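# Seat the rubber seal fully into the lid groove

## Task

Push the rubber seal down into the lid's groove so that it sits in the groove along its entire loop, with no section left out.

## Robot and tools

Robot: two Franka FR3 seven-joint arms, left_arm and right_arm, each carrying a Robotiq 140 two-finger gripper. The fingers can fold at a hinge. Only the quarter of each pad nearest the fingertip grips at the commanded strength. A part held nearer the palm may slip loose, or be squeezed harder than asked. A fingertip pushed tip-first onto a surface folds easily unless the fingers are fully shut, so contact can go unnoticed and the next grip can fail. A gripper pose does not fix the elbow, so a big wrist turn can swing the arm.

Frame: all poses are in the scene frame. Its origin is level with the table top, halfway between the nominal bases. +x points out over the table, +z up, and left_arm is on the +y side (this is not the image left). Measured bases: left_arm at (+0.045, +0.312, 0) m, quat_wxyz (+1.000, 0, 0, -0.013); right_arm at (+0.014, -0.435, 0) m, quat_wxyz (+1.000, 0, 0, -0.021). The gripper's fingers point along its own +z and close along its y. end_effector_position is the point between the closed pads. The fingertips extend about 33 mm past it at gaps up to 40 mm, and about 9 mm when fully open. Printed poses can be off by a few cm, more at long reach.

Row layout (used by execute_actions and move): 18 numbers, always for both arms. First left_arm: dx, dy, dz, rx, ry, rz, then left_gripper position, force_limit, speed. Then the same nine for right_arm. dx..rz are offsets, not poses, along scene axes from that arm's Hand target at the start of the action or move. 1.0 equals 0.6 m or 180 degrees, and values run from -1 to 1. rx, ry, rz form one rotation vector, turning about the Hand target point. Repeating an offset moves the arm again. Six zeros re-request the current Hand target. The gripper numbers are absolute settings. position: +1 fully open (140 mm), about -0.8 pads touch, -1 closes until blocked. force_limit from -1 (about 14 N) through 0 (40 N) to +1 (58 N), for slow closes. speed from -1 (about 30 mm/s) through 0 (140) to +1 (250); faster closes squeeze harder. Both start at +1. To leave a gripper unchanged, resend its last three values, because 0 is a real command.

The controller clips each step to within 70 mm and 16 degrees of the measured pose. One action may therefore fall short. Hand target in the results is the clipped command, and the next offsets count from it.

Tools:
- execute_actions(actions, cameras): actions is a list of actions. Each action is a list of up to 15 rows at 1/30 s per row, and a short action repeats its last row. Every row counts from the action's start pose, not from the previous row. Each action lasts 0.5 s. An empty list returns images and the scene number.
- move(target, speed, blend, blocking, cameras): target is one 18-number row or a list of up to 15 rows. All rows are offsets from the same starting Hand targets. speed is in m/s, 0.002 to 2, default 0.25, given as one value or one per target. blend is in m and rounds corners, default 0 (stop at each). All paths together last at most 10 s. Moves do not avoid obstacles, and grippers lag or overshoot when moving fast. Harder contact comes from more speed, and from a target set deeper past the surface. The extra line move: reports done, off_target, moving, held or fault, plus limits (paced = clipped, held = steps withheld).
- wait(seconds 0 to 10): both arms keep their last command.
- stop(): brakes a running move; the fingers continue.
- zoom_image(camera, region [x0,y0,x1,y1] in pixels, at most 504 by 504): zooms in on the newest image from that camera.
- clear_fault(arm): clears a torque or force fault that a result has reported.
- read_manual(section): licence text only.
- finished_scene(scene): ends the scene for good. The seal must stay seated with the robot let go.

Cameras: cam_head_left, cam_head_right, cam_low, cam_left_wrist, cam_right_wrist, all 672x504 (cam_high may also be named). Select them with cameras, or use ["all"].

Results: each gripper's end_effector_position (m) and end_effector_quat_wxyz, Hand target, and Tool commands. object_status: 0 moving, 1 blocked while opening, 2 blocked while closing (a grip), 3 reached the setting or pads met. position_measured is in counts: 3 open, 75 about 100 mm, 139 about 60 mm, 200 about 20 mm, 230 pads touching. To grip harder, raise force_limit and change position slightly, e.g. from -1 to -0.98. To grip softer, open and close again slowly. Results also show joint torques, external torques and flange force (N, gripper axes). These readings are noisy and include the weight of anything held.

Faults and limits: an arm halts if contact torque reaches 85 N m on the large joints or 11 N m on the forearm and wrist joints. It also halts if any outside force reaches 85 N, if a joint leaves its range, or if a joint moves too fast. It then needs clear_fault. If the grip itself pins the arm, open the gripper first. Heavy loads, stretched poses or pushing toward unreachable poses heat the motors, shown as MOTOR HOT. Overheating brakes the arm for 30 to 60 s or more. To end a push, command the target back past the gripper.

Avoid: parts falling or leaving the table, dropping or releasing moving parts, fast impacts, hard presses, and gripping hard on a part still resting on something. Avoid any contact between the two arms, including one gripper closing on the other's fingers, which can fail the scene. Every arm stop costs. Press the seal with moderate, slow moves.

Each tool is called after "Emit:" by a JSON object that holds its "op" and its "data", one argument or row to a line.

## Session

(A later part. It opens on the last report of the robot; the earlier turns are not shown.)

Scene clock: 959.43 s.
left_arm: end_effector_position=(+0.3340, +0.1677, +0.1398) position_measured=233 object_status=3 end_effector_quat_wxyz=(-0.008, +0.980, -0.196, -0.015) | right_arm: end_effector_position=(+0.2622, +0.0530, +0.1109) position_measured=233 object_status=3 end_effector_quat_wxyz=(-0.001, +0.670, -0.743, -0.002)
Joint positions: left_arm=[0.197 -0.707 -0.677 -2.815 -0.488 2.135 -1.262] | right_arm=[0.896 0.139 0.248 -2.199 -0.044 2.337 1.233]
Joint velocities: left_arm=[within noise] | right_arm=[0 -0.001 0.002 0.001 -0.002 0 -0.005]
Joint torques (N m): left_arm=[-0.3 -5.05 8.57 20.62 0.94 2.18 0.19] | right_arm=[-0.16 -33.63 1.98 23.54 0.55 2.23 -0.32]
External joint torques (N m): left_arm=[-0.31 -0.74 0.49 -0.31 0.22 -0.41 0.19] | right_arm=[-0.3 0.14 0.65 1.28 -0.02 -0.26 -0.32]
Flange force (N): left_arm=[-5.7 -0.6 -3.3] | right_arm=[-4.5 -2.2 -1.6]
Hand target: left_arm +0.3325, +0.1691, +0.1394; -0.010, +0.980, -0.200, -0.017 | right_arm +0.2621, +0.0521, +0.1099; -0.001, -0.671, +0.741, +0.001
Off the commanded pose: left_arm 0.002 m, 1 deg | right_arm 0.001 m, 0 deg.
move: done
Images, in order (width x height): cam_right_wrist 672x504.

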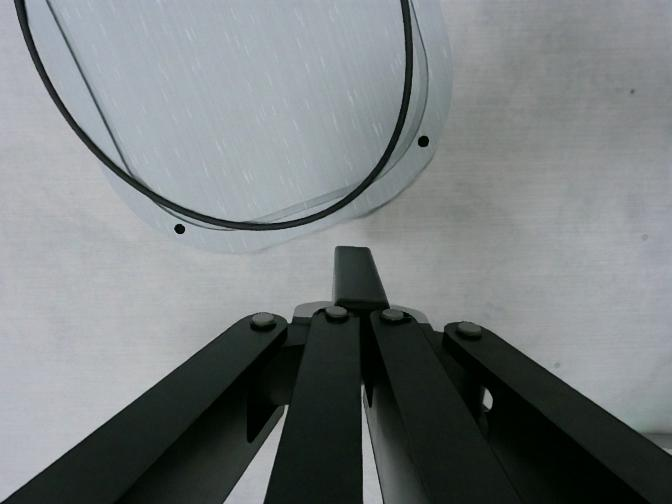

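Emit:
{"op": "move", "data": {
  "target": [
    [0,0,0,0,0,0,-0.3,0,0,0.05,-0.05,0.1,0,0,0.2,-1,0,0],
    [0,0,0,0,0,0.0,-0.3,0,0,0.2,-0.4,0.08,0,0,0.8,-1,0,0],
    [-0.037,-0.22,-0.1,0,0,0.185,-0.3,0,0,0.2,-0.45,0.03,0,0,0.84,-1,0,0]
  ],
  "speed": 0.35,
  "blend": [0.03,0,0],
  "cameras": ["cam_left_wrist","cam_right_wrist","cam_head_right"]
}}

Emit:
{"op": "zoom_image", "data": {
  "camera": "cam_head_right",
  "region": [350, 240, 490, 360]
}}

Scene clock: 982.27 s.
left_arm: end_effector_position=(+0.3106, +0.0379, +0.0791) position_measured=167 object_status=3 end_effector_quat_wxyz=(-0.006, +0.996, +0.084, -0.018) | right_arm: end_effector_position=(+0.3818, -0.2180, +0.1279) position_measured=233 object_status=3 end_effector_quat_wxyz=(+0.001, +0.886, +0.463, -0.001)
Joint positions: left_arm=[0.414 -0.609 -1.249 -2.675 -0.796 2.242 -1.948] | right_arm=[0.998 -0.246 -0.427 -2.578 -0.144 2.346 -1.892]
Joint velocities: left_arm=[0 0 -0.001 -0.001 0 -0.001 -0.006] | right_arm=[within noise]
Joint torques (N m): left_arm=[-0.01 0.44 12.94 17.21 0.5 2.14 -0.21] | right_arm=[-0.13 -20.29 3.37 22.47 0.46 2.75 -0.28]
External joint torques (N m): left_arm=[0.01 -1.26 0.19 0.48 -0.19 -0.41 -0.21] | right_arm=[-0.1 -0.58 0.97 0.43 -0.2 0.09 -0.28]
Flange force (N): left_arm=[-3.1 -1.0 -5.2] | right_arm=[-0.8 -0.9 -1.8]
Hand target: left_arm +0.3103, +0.0371, +0.0794; -0.005, +0.996, +0.089, -0.019 | right_arm +0.3821, -0.2179, +0.1279; +0.001, +0.885, +0.466, +0.000
Off the commanded pose: left_arm 0.001 m, 1 deg | right_arm 0.000 m, 0 deg.
move: done; blend cut to 0 m at target 1; limits=paced
Images, in order (width x height): cam_head_right 672x504, cam_left_wrist 672x504, cam_right_wrist 672x504.

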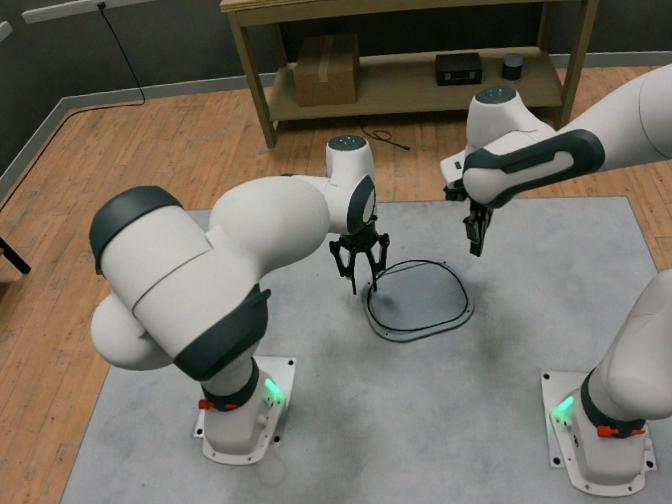

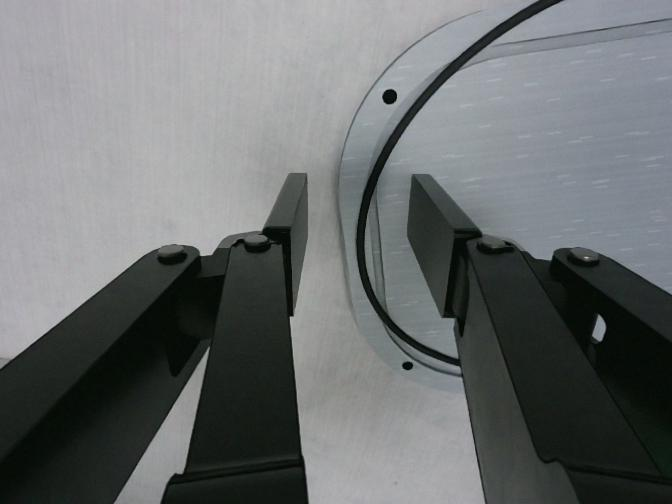

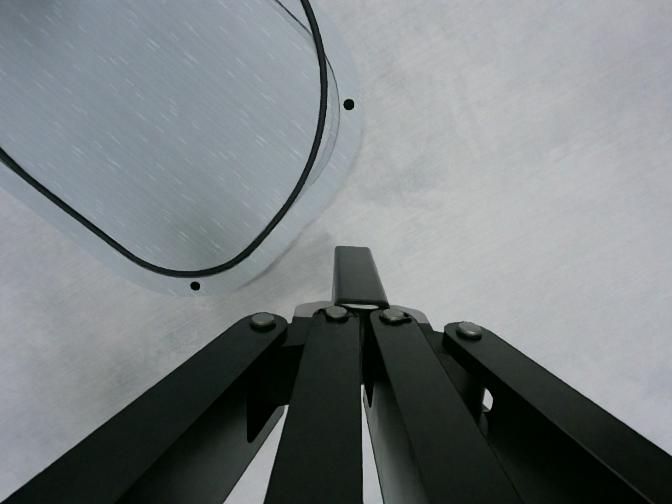

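Scaled by 3.600 from the camera's 672x504 image, which has a finer 960x720 frame.

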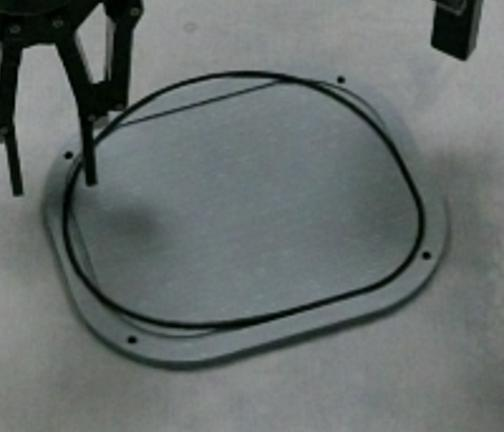

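Emit:
{"op": "move", "data": {
  "target": [
    [0,0,-0.0482,0,0,0,-0.3,0,0,0,0,0,0,0,0,-1,0,0],
    [0,0,-0.0484,0,0,0,-1,0,-0.6,0,0,0,0,0,0,-1,0,0],
    [0,0,-0.043,0,0,0,-1,0,-0.6,0,0,0,0,0,0,-1,0,0],
    [-0.0267,-0.0223,-0.043,0,0,0,-1,0,-0.6,0,0,0,0,0,0,-1,0,0],
    [-0.0267,-0.0223,-0.05,0,0,0,-1,0,-0.6,0,0,0,0,0,0,-1,0,0]
  ],
  "speed": [0.06,0.05,0.05,0.03,0.03],
  "cameras": ["cam_left_wrist","cam_right_wrist","cam_head_right"]
}}

Emit:
{"op": "zoom_image", "data": {
  "camera": "cam_head_right",
  "region": [350, 240, 490, 360]
}}

Emit:
{"op": "zoom_image", "data": {
  "camera": "cam_left_wrist",
  "region": [280, 0, 652, 450]
}}

Scene clock: 996.53 s.
left_arm: end_effector_position=(+0.2940, +0.0239, +0.0500) position_measured=233 object_status=3 end_effector_quat_wxyz=(-0.007, +0.996, +0.084, -0.019) | right_arm: end_effector_position=(+0.3818, -0.2180, +0.1279) position_measured=233 object_status=3 end_effector_quat_wxyz=(+0.001, +0.886, +0.463, -0.001)
Joint positions: left_arm=[0.451 -0.557 -1.379 -2.688 -0.842 2.333 -1.981] | right_arm=[0.998 -0.246 -0.427 -2.578 -0.144 2.346 -1.893]
Joint torques (N m): left_arm=[0.48 2.63 12.97 15.23 0.32 2.44 -0.22] | right_arm=[-0.15 -20.3 3.31 22.47 0.54 2.75 -0.32]
External joint torques (N m): left_arm=[0.45 -0.52 0.79 -0.22 -0.32 -0.09 -0.21] | right_arm=[-0.16 -0.58 0.88 0.43 -0.11 0.1 -0.32]
Flange force (N): left_arm=[-1.3 -2.3 -3.4] | right_arm=[-0.7 -0.6 -1.7]
Hand target: left_arm +0.2943, +0.0237, +0.0494; -0.005, +0.996, +0.089, -0.019 | right_arm +0.3821, -0.2179, +0.1279; +0.001, +0.885, +0.466, +0.000
Off the commanded pose: left_arm 0.001 m, 1 deg | right_arm 0.000 m, 0 deg.
move: done
Images, in order (width x height): cam_head_right 672x504, cam_left_wrist 672x504, cam_right_wrist 672x504.

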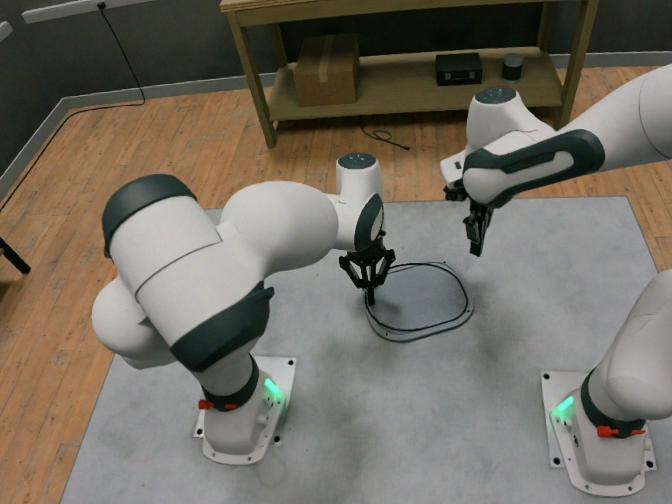

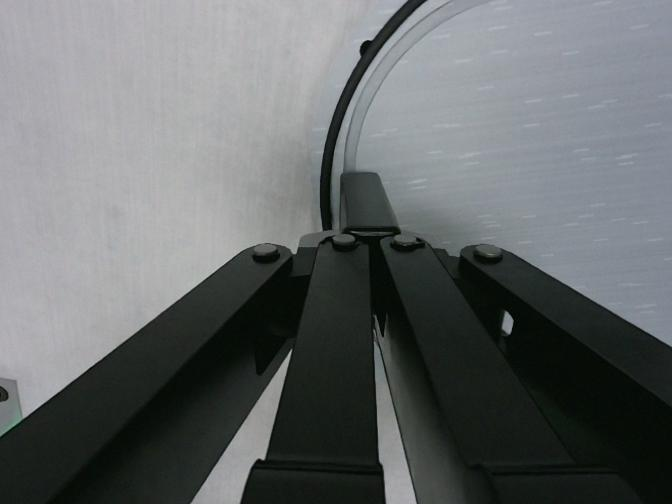

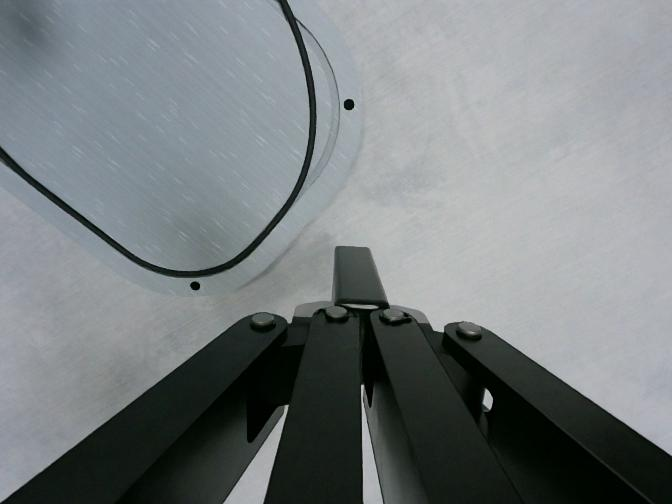

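Scaled by 3.600 from the camera's 672x504 image, which has a finer 960x720 frame.

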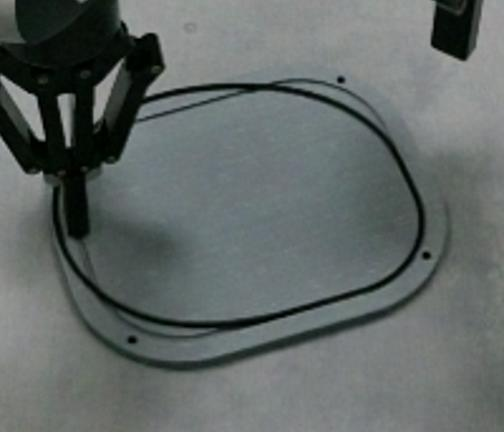

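Scaled by 1.120 from the camera's 672x504 image, which has a finer 960x720 frame.

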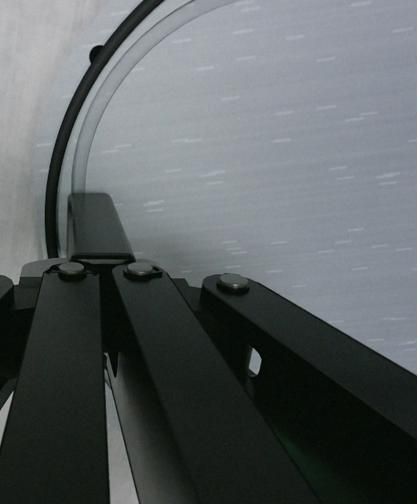

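Emit:
{"op": "move", "data": {
  "target": [
    [0,0,0.02,0,0,0,-0.35,0,0,0,0,0,0,0,0,-1,0,0],
    [0.005,0.0145,0.015,0,0,0,-0.35,0,0,0,0,0,0,0,0,-1,0,0],
    [0.005,0.0145,-0.0027,0,0,0,-0.35,0,0,0,0,0,0,0,0,-1,0,0],
    [0.005,0.0145,-0.003,0,0,0,-1,0,-0.6,0,0,0,0,0,0,-1,0,0],
    [0.005,0.0145,0.006,0,0,0,-1,0,-0.6,0,0,0,0,0,0,-1,0,0],
    [-0.006,0.002,0.006,0,0,0,-1,0,-0.6,0,0,0,0,0,0,-1,0,0],
    [-0.006,0.002,-0.002,0,0,0,-1,0,-0.6,0,0,0,0,0,0,-1,0,0]
  ],
  "speed": [0.08,0.08,0.04,0.04,0.04,0.03,0.03],
  "cameras": ["cam_left_wrist","cam_right_wrist","cam_head_right"]
}}

Emit:
{"op": "zoom_image", "data": {
  "camera": "cam_head_right",
  "region": [350, 240, 490, 360]
}}

Emit:
{"op": "zoom_image", "data": {
  "camera": "cam_left_wrist",
  "region": [280, 0, 652, 450]
}}

Scene clock: 1010.20 s.
left_arm: end_effector_position=(+0.2898, +0.0261, +0.0485) position_measured=228 object_status=2 end_effector_quat_wxyz=(-0.007, +0.996, +0.084, -0.020) | right_arm: end_effector_position=(+0.3818, -0.2180, +0.1279) position_measured=233 object_status=3 end_effector_quat_wxyz=(+0.001, +0.886, +0.463, -0.001)
Joint positions: left_arm=[0.433 -0.558 -1.371 -2.699 -0.846 2.335 -1.984] | right_arm=[0.998 -0.246 -0.427 -2.578 -0.144 2.346 -1.893]
Joint torques (N m): left_arm=[0.67 2.52 11.36 15 0.11 2.89 -0.19] | right_arm=[-0.19 -20.21 3.33 22.44 0.49 2.74 -0.3]
External joint torques (N m): left_arm=[0.72 -0.38 -0.62 -0.35 -0.52 0.37 -0.18] | right_arm=[-0.12 -0.51 0.98 0.41 -0.16 0.08 -0.3]
Flange force (N): left_arm=[2.5 2.9 6.4] | right_arm=[-0.6 -0.8 -1.7]
Hand target: left_arm +0.2907, +0.0249, +0.0482; -0.005, +0.996, +0.089, -0.019 | right_arm +0.3821, -0.2179, +0.1279; +0.001, +0.885, +0.466, +0.000
Off the commanded pose: left_arm 0.002 m, 1 deg | right_arm 0.000 m, 0 deg.
move: done
Images, in order (width x height): cam_head_right 672x504, cam_left_wrist 672x504, cam_right_wrist 672x504.

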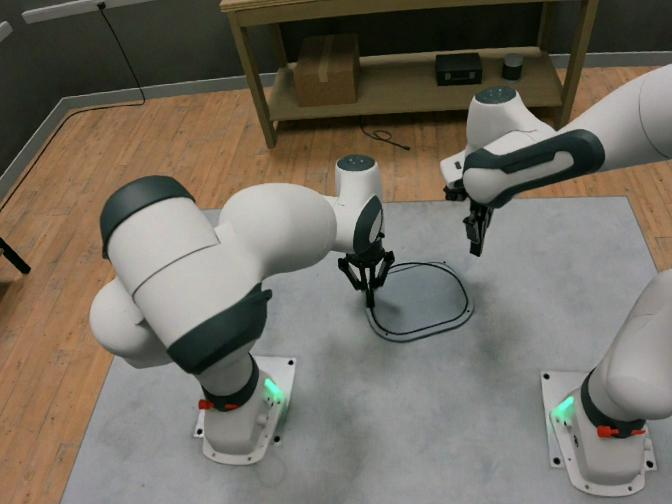

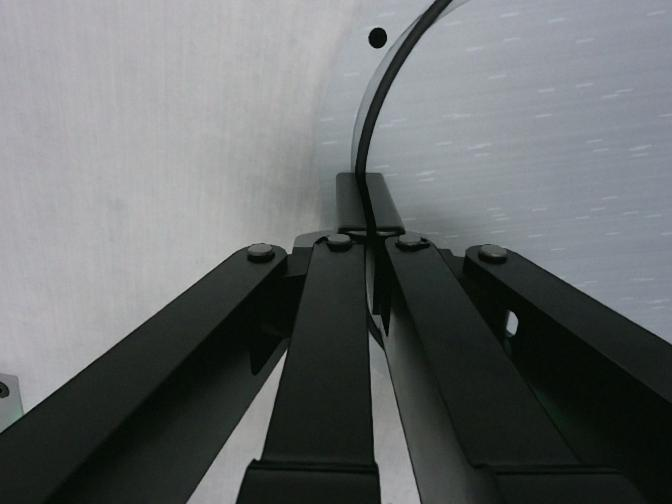

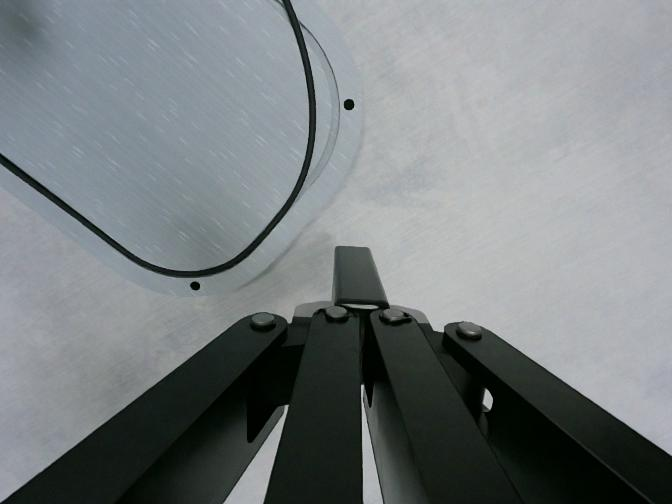

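Scaled by 3.600 from the camera's 672x504 image, which has a finer 960x720 frame.

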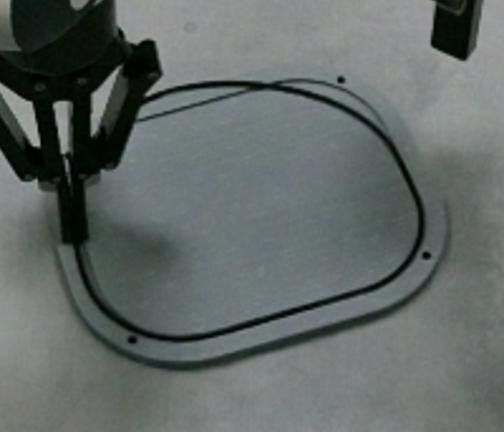

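Scaled by 1.120 from the camera's 672x504 image, which has a finer 960x720 frame.

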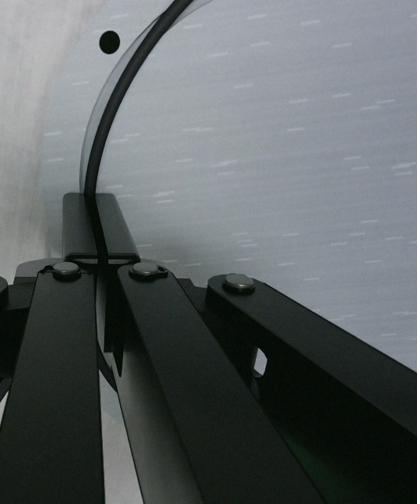

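Emit:
{"op": "move", "data": {
  "target": [
    [0,0,0,0,0,0,-1,0,-0.6,0.0482,0.1032,-0.1132,0,0,0,-0.45,0,0],
    [0,0,0,0,0,0,-1,0,-0.6,0.0482,0.1032,-0.1445,0,0,0,-0.45,0,0],
    [0,0,0,0,0,0,-1,0,-0.6,0.0482,0.1032,-0.1447,0,0,0,-1,0,-0.6],
    [0,0,0,0,0,0,-1,0,-0.6,0.0482,0.1032,-0.138,0,0,0,-1,0,-0.6],
    [0,0,0,0,0,0,-1,0,-0.6,0.055,0.098,-0.138,0,0,0,-1,0,-0.6]
  ],
  "speed": [0.15,0.05,0.05,0.04,0.03],
  "cameras": ["cam_right_wrist","cam_head_right"]
}}

Emit:
{"op": "zoom_image", "data": {
  "camera": "cam_right_wrist",
  "region": [150, 0, 480, 280]
}}

Emit:
{"op": "zoom_image", "data": {
  "camera": "cam_head_right",
  "region": [350, 240, 490, 360]
}}

Scene clock: 1029.63 s.
left_arm: end_effector_position=(+0.2898, +0.0261, +0.0485) position_measured=228 object_status=2 end_effector_quat_wxyz=(-0.007, +0.996, +0.084, -0.020) | right_arm: end_effector_position=(+0.4147, -0.1576, +0.0458) position_measured=228 object_status=2 end_effector_quat_wxyz=(+0.001, +0.886, +0.464, +0.002)
Joint positions: left_arm=[0.433 -0.558 -1.371 -2.699 -0.846 2.335 -1.984] | right_arm=[1.054 0.122 -0.399 -2.441 0.082 2.555 -1.989]
Joint velocities: left_arm=[within noise] | right_arm=[-0.001 0.001 0 -0.001 -0.001 -0.001 -0.004]
Joint torques (N m): left_arm=[0.7 2.4 11.26 15.01 0.13 3.02 -0.18] | right_arm=[-0.54 -29.86 -0.61 21.09 0.48 2.46 -0.38]
External joint torques (N m): left_arm=[0.77 -0.54 -0.75 -0.46 -0.51 0.48 -0.18] | right_arm=[-0.43 -0.21 0.76 1.47 -0.04 -0.18 -0.38]
Flange force (N): left_arm=[2.7 3.1 7.2] | right_arm=[4.9 2.6 -0.3]
Hand target: left_arm +0.2907, +0.0249, +0.0482; -0.005, +0.996, +0.089, -0.019 | right_arm +0.4151, -0.1591, +0.0451; +0.001, +0.885, +0.466, +0.000
Off the commanded pose: left_arm 0.002 m, 1 deg | right_arm 0.002 m, 0 deg.
move: done
Images, in order (width x height): cam_head_right 672x504, cam_right_wrist 672x504.

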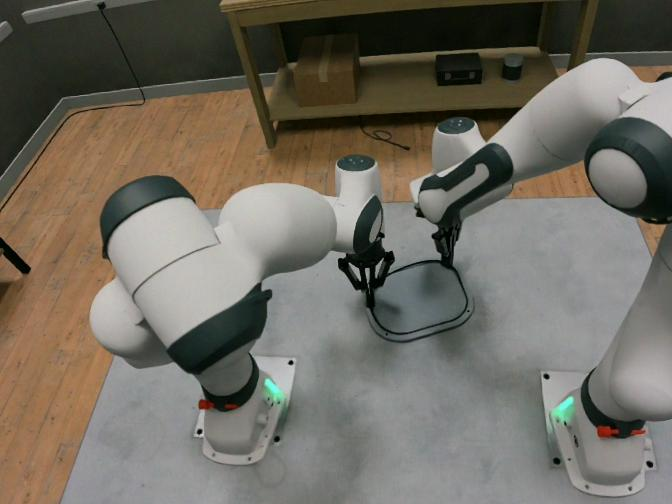

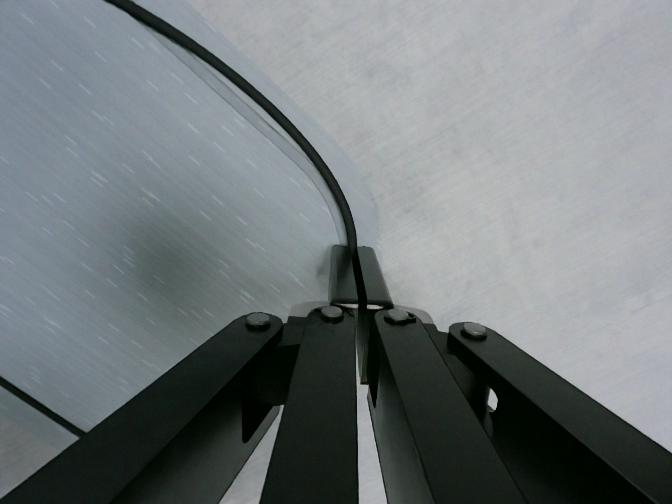

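Scaled by 1.527 from the camera's 672x504 image, which has a finer 960x720 frame.

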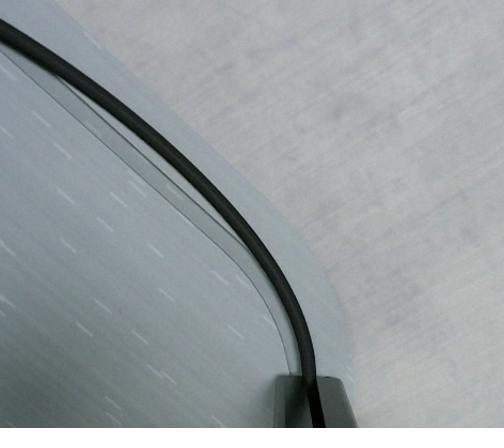

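Scaled by 3.600 from the camera's 672x504 image, which has a finer 960x720 frame.

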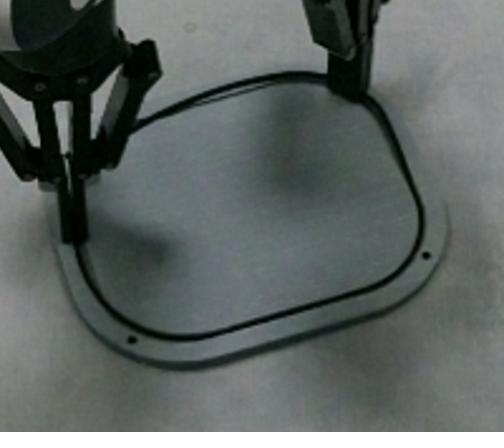

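Emit:
{"op": "move", "data": {
  "target": [
    [0,0,0,0,0,0,-1,0,-0.6,-0.0113,-0.0003,0,0,0,0,-1,0,-0.6],
    [0,0,0,0,0,0,-1,0,-0.6,-0.0113,-0.0003,-0.0105,0,0,0,-1,0,-0.6]
  ],
  "speed": 0.03,
  "cameras": ["cam_right_wrist","cam_head_right"]
}}

Emit:
{"op": "zoom_image", "data": {
  "camera": "cam_right_wrist",
  "region": [150, 0, 480, 280]
}}

Emit:
{"op": "zoom_image", "data": {
  "camera": "cam_head_right",
  "region": [350, 240, 490, 360]
}}

Scene clock: 1038.53 s.
left_arm: end_effector_position=(+0.2898, +0.0261, +0.0485) position_measured=228 object_status=2 end_effector_quat_wxyz=(-0.007, +0.996, +0.084, -0.020) | right_arm: end_effector_position=(+0.4090, -0.1596, +0.0426) position_measured=228 object_status=2 end_effector_quat_wxyz=(+0.001, +0.885, +0.465, +0.000)
Joint positions: left_arm=[0.433 -0.558 -1.371 -2.699 -0.846 2.335 -1.984] | right_arm=[1.057 0.117 -0.399 -2.458 0.079 2.564 -1.985]
Joint torques (N m): left_arm=[0.68 2.39 11.3 15.02 0.11 3 -0.18] | right_arm=[0.68 -24.41 1.27 18.96 1.11 4.02 -0.28]
External joint torques (N m): left_arm=[0.66 -0.58 -0.76 -0.36 -0.52 0.48 -0.18] | right_arm=[0.59 5.03 2.4 -0.6 0.61 1.36 -0.28]
Flange force (N): left_arm=[2.2 3.0 6.7] | right_arm=[11.4 2.3 19.2]
Hand target: left_arm +0.2907, +0.0249, +0.0482; -0.005, +0.996, +0.089, -0.019 | right_arm +0.4083, -0.1593, +0.0388; +0.001, +0.885, +0.466, +0.000
Off the commanded pose: left_arm 0.002 m, 1 deg | right_arm 0.004 m, 0 deg.
move: off_target (right_arm)
Images, in order (width x height): cam_head_right 672x504, cam_right_wrist 672x504.

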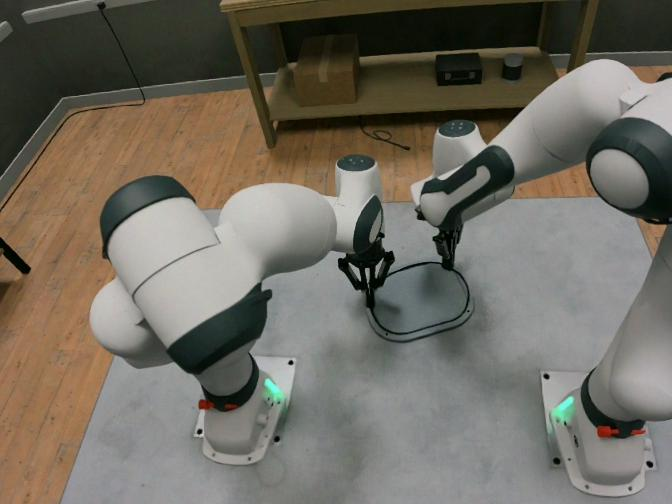

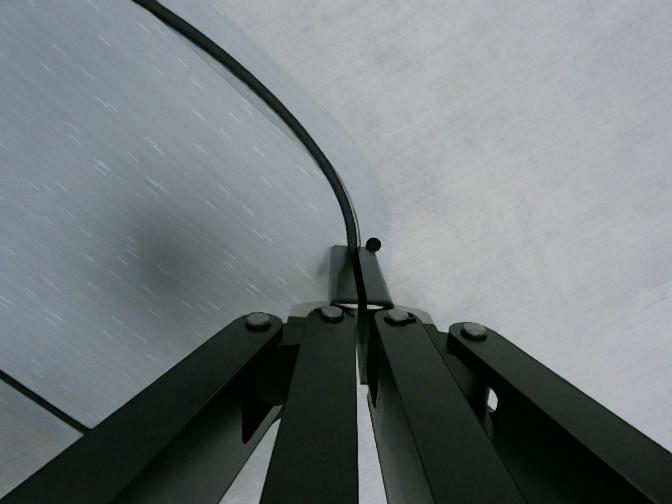

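Scaled by 1.527 from the camera's 672x504 image, which has a finer 960x720 frame.

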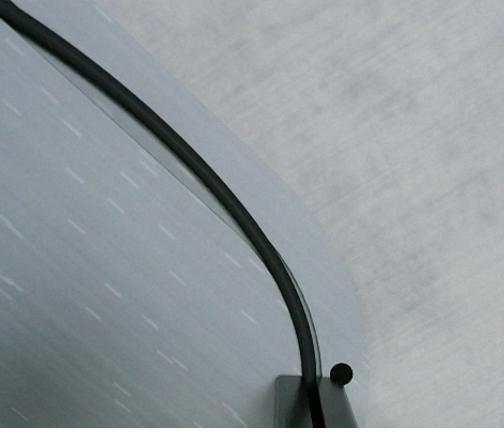

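Scaled by 3.600 from the camera's 672x504 image, which has a finer 960x720 frame.

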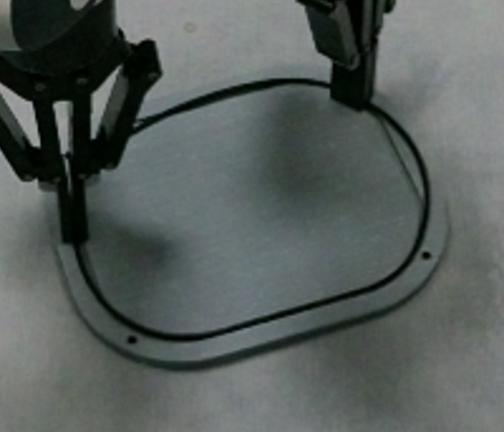

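Emit:
{"op": "move", "data": {
  "target": [
    [0,0,0.004,0,0,0,-0.55,0,-0.6,0,0,0,0,0,0,-1,0,-0.6],
    [0,0,0.025,0,0,0,-0.55,0,-0.6,0,0,0,0,0,0,-1,0,-0.6],
    [0.0,0.0,0.025,0,0,0,-1,0,0,0,0,0,0,0,0,-1,0,-0.6],
    [0.0,0.0,-0.006,0,0,0,-1,0,0,0,0,0,0,0,0,-1,0,-0.6],
    [0.0,0.0,0.02,0,0,0,-1,0,0,0,0,0,0,0,0,-1,0,-0.6],
    [0.02,0.05,0.05,0,0,-0.05,-1,0,0,0,0,0,0,0,0,-1,0,-0.6]
  ],
  "speed": [0.08,0.1,0.08,0.03,0.1,0.15],
  "cameras": ["cam_left_wrist","cam_head_right"]
}}

Emit:
{"op": "zoom_image", "data": {
  "camera": "cam_left_wrist",
  "region": [300, 0, 672, 350]
}}

Emit:
{"op": "zoom_image", "data": {
  "camera": "cam_head_right",
  "region": [350, 240, 490, 360]
}}

Scene clock: 1055.10 s.
left_arm: end_effector_position=(+0.3035, +0.0538, +0.0788) position_measured=233 object_status=3 end_effector_quat_wxyz=(-0.005, +1.000, +0.016, -0.017) | right_arm: end_effector_position=(+0.4090, -0.1596, +0.0426) position_measured=228 object_status=2 end_effector_quat_wxyz=(+0.001, +0.885, +0.465, +0.000)
Joint positions: left_arm=[0.322 -0.593 -1.159 -2.73 -0.76 2.269 -1.824] | right_arm=[1.057 0.117 -0.399 -2.458 0.079 2.564 -1.985]
Joint velocities: left_arm=[0.002 0 -0.001 0.001 -0.001 0 0.007] | right_arm=[within noise]
Joint torques (N m): left_arm=[-0.63 -0.4 12.42 16.5 1 2.31 0.24] | right_arm=[0.57 -24.35 1.21 18.96 1.2 4.02 -0.21]
External joint torques (N m): left_arm=[-0.61 -0.04 1 -0.53 0.33 -0.24 0.25] | right_arm=[0.56 4.89 2.4 -0.46 0.7 1.39 -0.21]
Flange force (N): left_arm=[-4.7 -5.2 -5.2] | right_arm=[11.6 2.3 19.0]
Hand target: left_arm +0.3027, +0.0549, +0.0782; -0.006, +1.000, +0.011, -0.018 | right_arm +0.4083, -0.1593, +0.0388; +0.001, +0.885, +0.466, +0.000
Off the commanded pose: left_arm 0.002 m, 1 deg | right_arm 0.004 m, 0 deg.
move: off_target (right_arm)
Images, in order (width x height): cam_head_right 672x504, cam_left_wrist 672x504.

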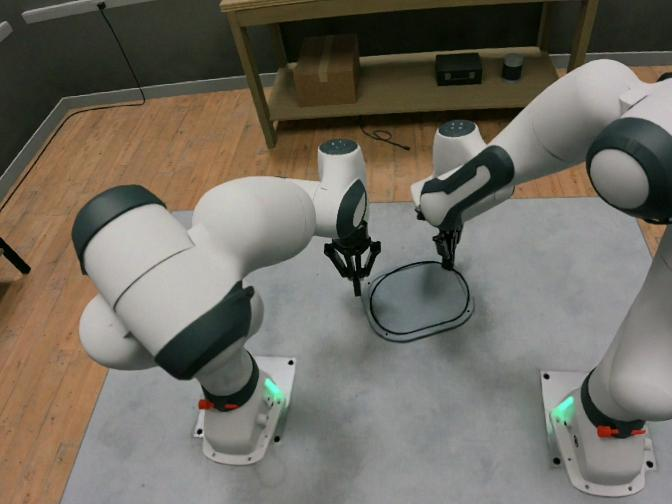

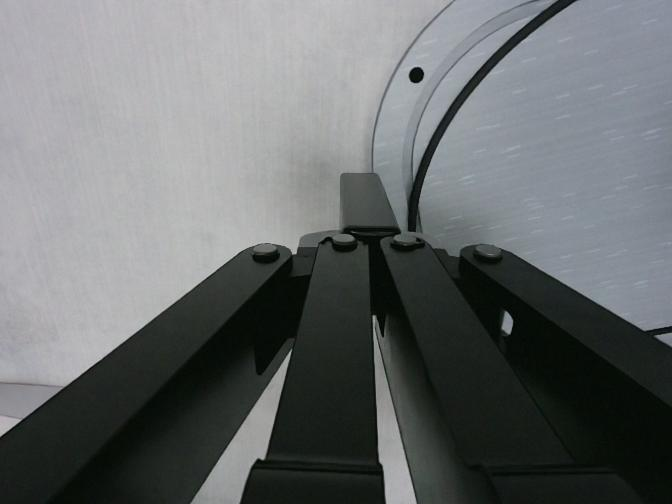

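Scaled by 1.355 from the camera's 672x504 image, which has a finer 960x720 frame.

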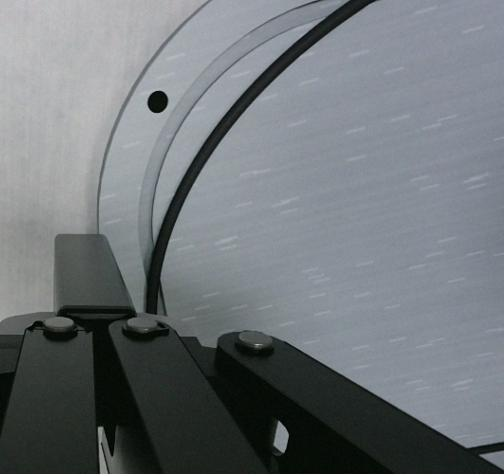

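Scaled by 3.600 from the camera's 672x504 image, which has a finer 960x720 frame.

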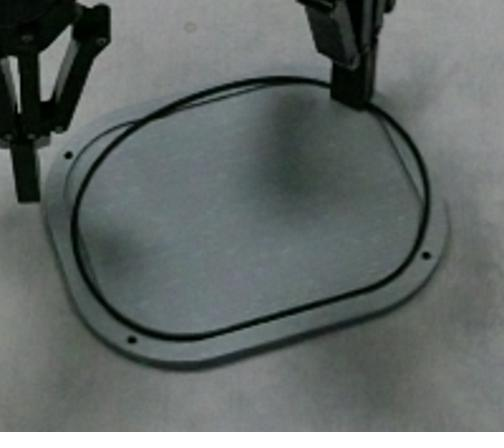

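Emit:
{"op": "move", "data": {
  "target": [
    [0,0,0,0,0,0,-1,0,0,0,0,0.007,0,0,0,-0.55,0,-0.6],
    [0,0,0,0,0,0,-1,0,0,0,0,0.03,0,0,0,-0.55,0,-0.6],
    [0,0,0,0,0,0,-1,0,0,0,0,0.03,0,0,0,-1,0,0],
    [0,0,0,0,0,0,-1,0,0,0,0,-0.001,0,0,0,-1,0,0],
    [0,0,0,0,0,0,-1,0,0,0,0,0.02,0,0,0,-1,0,0],
    [0,0,0,0,0,0,-1,0,0,-0.13,-0.1,0.1,0,0,-0.25,-1,0,0]
  ],
  "speed": [0.08,0.1,0.08,0.03,0.1,0.2],
  "cameras": ["cam_right_wrist","cam_head_right"]
}}

Emit:
{"op": "zoom_image", "data": {
  "camera": "cam_right_wrist",
  "region": [0, 0, 450, 330]
}}

Emit:
{"op": "zoom_image", "data": {
  "camera": "cam_head_right",
  "region": [350, 240, 490, 360]
}}

Scene clock: 1070.53 s.
left_arm: end_effector_position=(+0.3035, +0.0538, +0.0788) position_measured=233 object_status=3 end_effector_quat_wxyz=(-0.005, +1.000, +0.015, -0.017) | right_arm: end_effector_position=(+0.3313, -0.2183, +0.0992) position_measured=233 object_status=3 end_effector_quat_wxyz=(+0.001, +0.996, +0.094, +0.001)
Joint positions: left_arm=[0.322 -0.593 -1.159 -2.73 -0.76 2.269 -1.821] | right_arm=[0.851 -0.302 -0.223 -2.74 -0.105 2.443 -1.083]
Joint velocities: left_arm=[within noise] | right_arm=[0 0 0.001 0.001 -0.001 0 0.007]
Joint torques (N m): left_arm=[-0.25 -1.12 11.93 16.68 0.69 2.3 0.2] | right_arm=[-0.51 -18.39 2.47 21.48 0.53 2.41 0.14]
External joint torques (N m): left_arm=[-0.28 -0.82 0.46 -0.26 0.02 -0.24 0.2] | right_arm=[-0.51 -0.44 1.21 0.48 0 -0.26 0.14]
Flange force (N): left_arm=[-4.7 -3.8 -5.0] | right_arm=[-1.3 -1.0 -2.9]
Hand target: left_arm +0.3027, +0.0549, +0.0782; -0.006, +1.000, +0.011, -0.018 | right_arm +0.3303, -0.2193, +0.0988; +0.001, +0.996, +0.092, +0.000
Off the commanded pose: left_arm 0.002 m, 0 deg | right_arm 0.001 m, 0 deg.
move: done
Images, in order (width x height): cam_head_right 672x504, cam_right_wrist 672x504.

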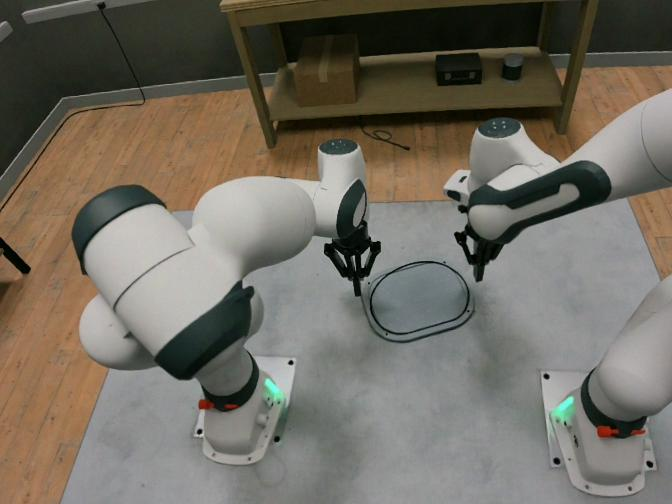

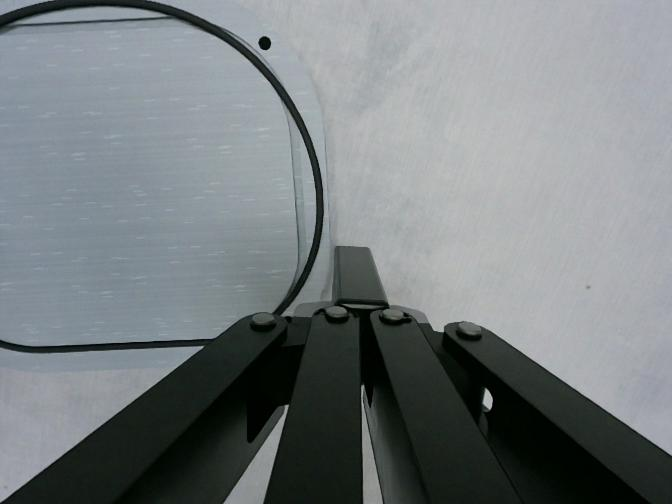

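Scaled by 1.120 from the camera's 672x504 image, which has a finer 960x720 frame.

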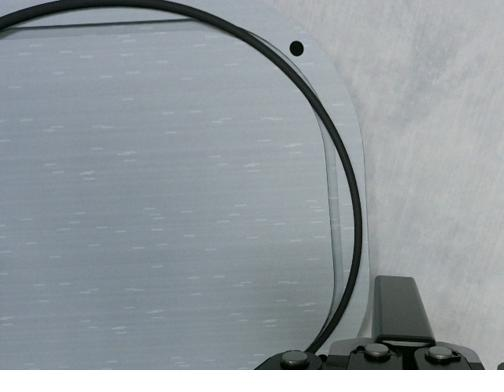

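Scaled by 3.600 from the camera's 672x504 image, which has a finer 960x720 frame.

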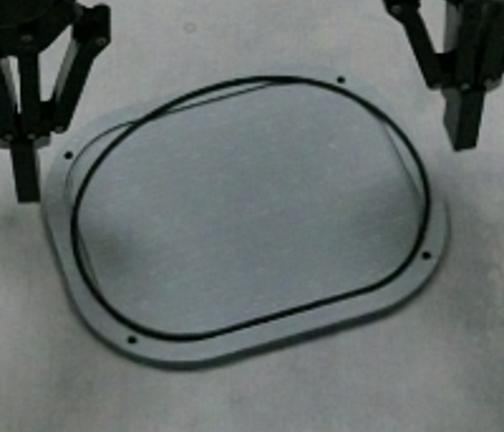

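Emit:
{"op": "move", "data": {
  "target": [
    [0,0,0,0,0,0,-1,0,0,-0.0117,0.0307,-0.0797,0,0,0,-1,0,0],
    [0,0,0,0,0,0,-1,0,0,-0.0117,0.0307,-0.0915,0,0,0,-1,0,0],
    [0,0,0,0,0,0,-1,0,0,-0.0148,0.047,-0.099,0,0,0,-1,0,0],
    [0,0,0,0,0,0,-1,0,0,0.016,0.0283,-0.0797,0,0,0,-1,0,0],
    [0,0,0,0,0,0,-1,0,0,0.016,0.0283,-0.0922,0,0,0,-1,0,0],
    [0,0,0,0,0,0,-1,0,0,0.0115,0.0512,-0.0997,0,0,0,-1,0,0],
    [0,0,0,0,0,0,-1,0,0,0.0427,0.0317,-0.0797,0,0,0,-1,0,0],
    [0,0,0,0,0,0,-1,0,0,0.0427,0.0317,-0.0922,0,0,0,-1,0,0],
    [0,0,0,0,0,0,-1,0,0,0.0382,0.0545,-0.0997,0,0,0,-1,0,0],
    [0,0,0,0,0,0,-1,0,0,0.0382,0.0545,-0.07,0,0,0,-1,0,0],
    [0,0,0,0,0,0,-1,0,0,0.0,-0.02,0.01,0,0,0,-1,0,0]
  ],
  "speed": [0.15,0.06,0.04,0.12,0.06,0.04,0.12,0.06,0.04,0.1,0.15],
  "blend": [0.003,0,0,0.003,0,0,0.003,0,0,0,0],
  "cameras": ["cam_right_wrist","cam_head_right"]
}}

Emit:
{"op": "zoom_image", "data": {
  "camera": "cam_right_wrist",
  "region": [0, 0, 450, 330]
}}

Emit:
{"op": "zoom_image", "data": {
  "camera": "cam_head_right",
  "region": [350, 240, 490, 360]
}}

Scene clock: 1093.53 s.
left_arm: end_effector_position=(+0.3035, +0.0538, +0.0788) position_measured=233 object_status=3 end_effector_quat_wxyz=(-0.005, +1.000, +0.015, -0.017) | right_arm: end_effector_position=(+0.3310, -0.2299, +0.1050) position_measured=233 object_status=3 end_effector_quat_wxyz=(+0.000, +0.996, +0.092, +0.000)
Joint positions: left_arm=[0.322 -0.593 -1.159 -2.73 -0.76 2.269 -1.821] | right_arm=[0.832 -0.339 -0.231 -2.754 -0.115 2.421 -1.096]
Joint velocities: left_arm=[within noise] | right_arm=[0 0 0.003 -0.001 0.001 -0.004 -0.002]
Joint torques (N m): left_arm=[-0.27 -1.1 11.89 16.7 0.69 2.31 0.19] | right_arm=[-0.52 -17.76 2.59 21.7 0.18 2.46 0.01]
External joint torques (N m): left_arm=[-0.22 -0.75 0.48 -0.32 0.02 -0.23 0.19] | right_arm=[-0.59 -0.78 1.08 0.33 -0.37 -0.23 0.01]
Flange force (N): left_arm=[-4.4 -3.8 -4.6] | right_arm=[-2.7 0.5 -3.6]
Hand target: left_arm +0.3027, +0.0549, +0.0782; -0.006, +1.000, +0.011, -0.018 | right_arm +0.3303, -0.2313, +0.1048; +0.001, +0.996, +0.092, +0.000
Off the commanded pose: left_arm 0.002 m, 0 deg | right_arm 0.002 m, 0 deg.
move: done
Images, in order (width x height): cam_head_right 672x504, cam_right_wrist 672x504.

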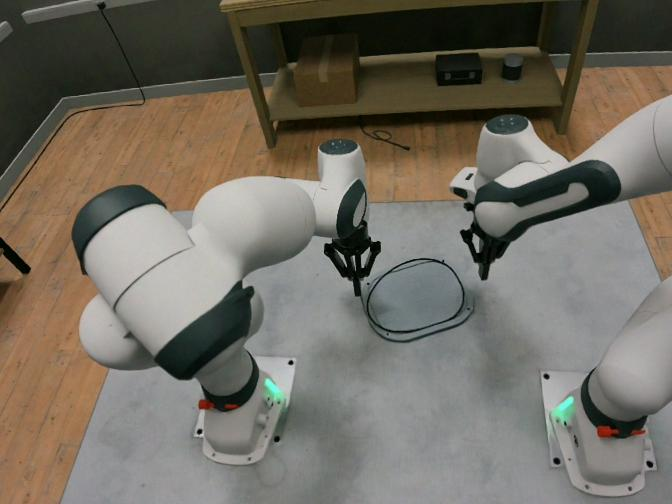

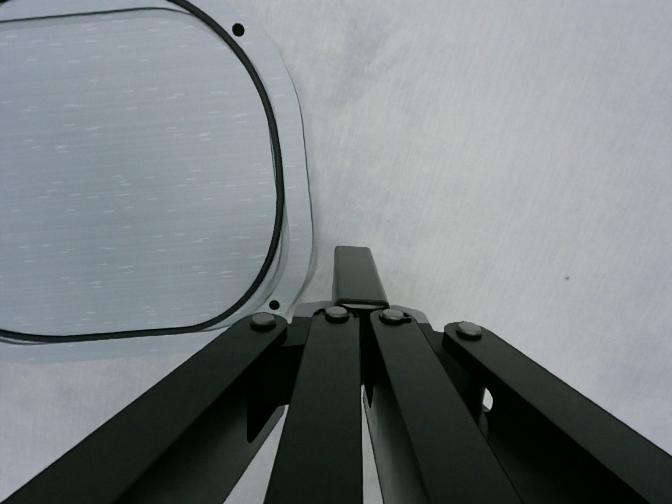

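Scaled by 1.120 from the camera's 672x504 image, which has a finer 960x720 frame.

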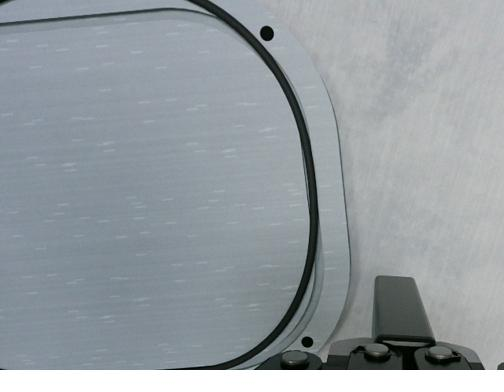

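Scaled by 3.600 from the camera's 672x504 image, which has a finer 960x720 frame.

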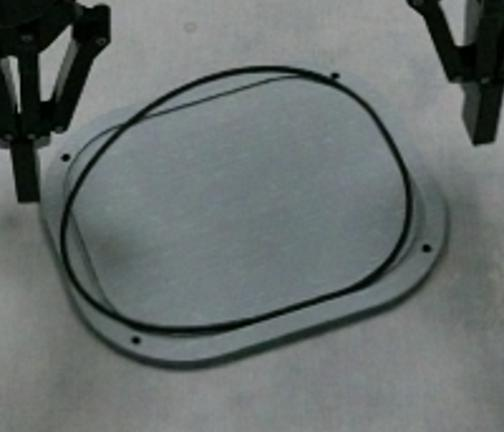

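Emit:
{"op": "move", "data": {
  "target": [
    [0,0,0,0,0,0,-1,0,0,0.0362,0.063,-0.0922,0,0,0,-1,0,0],
    [0,0,0,0,0,0,-1,0,0,0.0362,0.063,-0.1075,0,0,0,-1,0,0],
    [0,0,0,0,0,0,-1,0,0,0.0195,0.0593,-0.0922,0,0,0,-1,0,0],
    [0,0,0,0,0,0,-1,0,0,0.0195,0.0593,-0.1072,0,0,0,-1,0,0],
    [0,0,0,0,0,0,-1,0,0,0.0012,0.0572,-0.0922,0,0,0,-1,0,0],
    [0,0,0,0,0,0,-1,0,0,0.0012,0.0572,-0.1067,0,0,0,-1,0,0],
    [0,0,0,0,0,0,-1,0,0,-0.0172,0.0555,-0.0922,0,0,0,-1,0,0],
    [0,0,0,0,0,0,-1,0,0,-0.0172,0.0555,-0.1062,0,0,0,-1,0,0],
    [0,0,0,0,0,0,-1,0,0,-0.0172,0.0555,-0.0922,0,0,0,-1,0,0],
    [0,0,0,0,0,0,-1,0,0,0.0,0.07,-0.02,0,0,-0.2,-1,0,0]
  ],
  "speed": [0.15,0.04,0.1,0.04,0.1,0.04,0.1,0.04,0.1,0.15],
  "blend": [0.003,0,0.003,0,0.003,0,0.003,0,0,0],
  "cameras": ["cam_right_wrist","cam_head_right"]
}}

Emit:
{"op": "zoom_image", "data": {
  "camera": "cam_right_wrist",
  "region": [0, 0, 450, 330]
}}

Emit:
{"op": "zoom_image", "data": {
  "camera": "cam_head_right",
  "region": [350, 240, 490, 360]
}}

Scene clock: 1127.93 s.
left_arm: end_effector_position=(+0.3035, +0.0538, +0.0788) position_measured=233 object_status=3 end_effector_quat_wxyz=(-0.005, +1.000, +0.015, -0.017) | right_arm: end_effector_position=(+0.3303, -0.1893, +0.0922) position_measured=233 object_status=3 end_effector_quat_wxyz=(+0.001, +0.976, -0.217, +0.000)
Joint positions: left_arm=[0.322 -0.593 -1.159 -2.73 -0.76 2.269 -1.821] | right_arm=[0.735 -0.226 -0.034 -2.693 -0.014 2.465 -0.461]
Joint velocities: left_arm=[within noise] | right_arm=[0.001 0 0 -0.001 -0.001 0 0.006]
Joint torques (N m): left_arm=[-0.29 -1.09 11.91 16.7 0.69 2.31 0.19] | right_arm=[-0.47 -21.33 1.11 22.1 0.53 2.36 0.05]
External joint torques (N m): left_arm=[-0.31 -0.71 0.44 -0.36 0.02 -0.26 0.2] | right_arm=[-0.54 -0.66 1.05 1.3 0.05 -0.27 0.05]
Flange force (N): left_arm=[-4.7 -3.9 -4.6] | right_arm=[0.0 -2.2 -3.6]
Hand target: left_arm +0.3027, +0.0549, +0.0782; -0.006, +1.000, +0.011, -0.018 | right_arm +0.3303, -0.1893, +0.0928; +0.001, +0.975, -0.221, -0.001
Off the commanded pose: left_arm 0.002 m, 0 deg | right_arm 0.001 m, 0 deg.
move: done
Images, in order (width x height): cam_head_right 672x504, cam_right_wrist 672x504.

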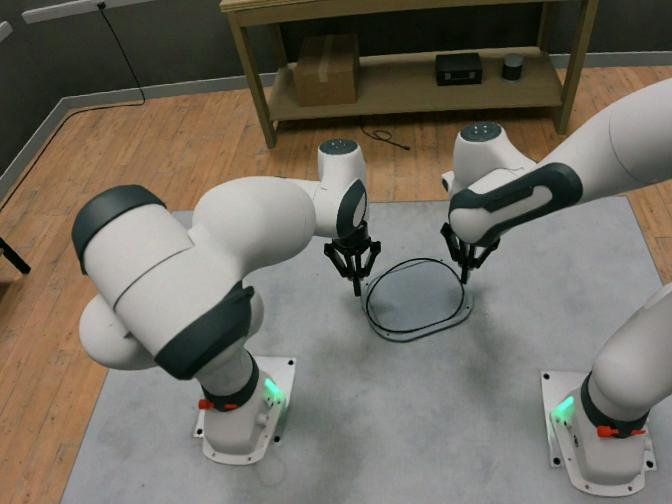

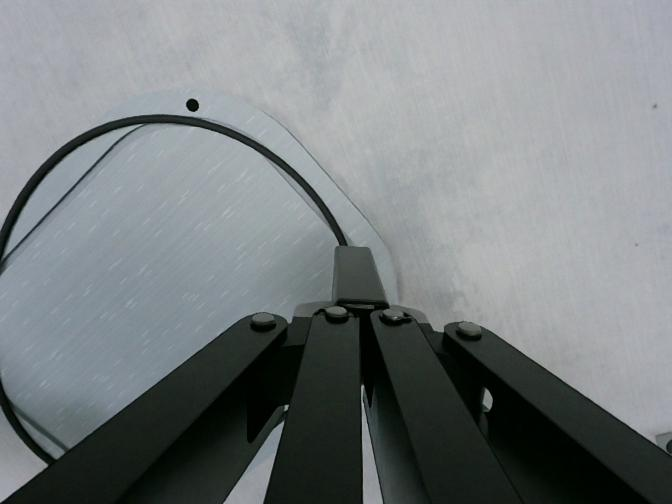

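Scaled by 1.120 from the camera's 672x504 image, which has a finer 960x720 frame.

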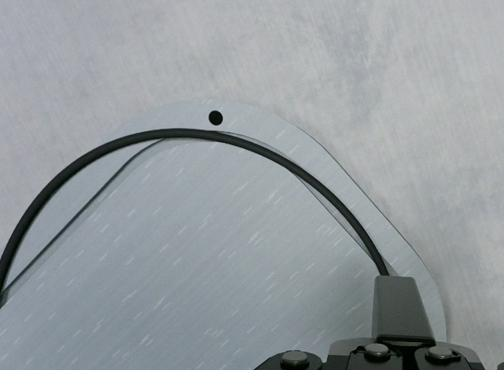

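Scaled by 3.600 from the camera's 672x504 image, which has a finer 960x720 frame.

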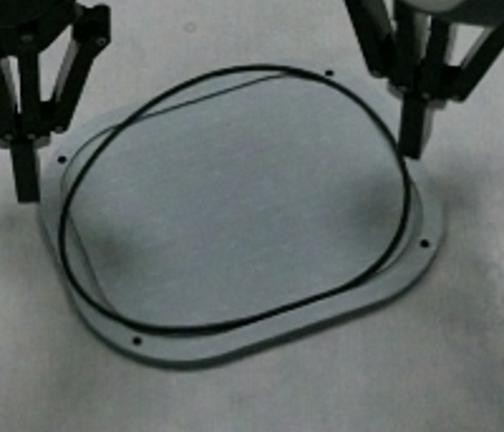

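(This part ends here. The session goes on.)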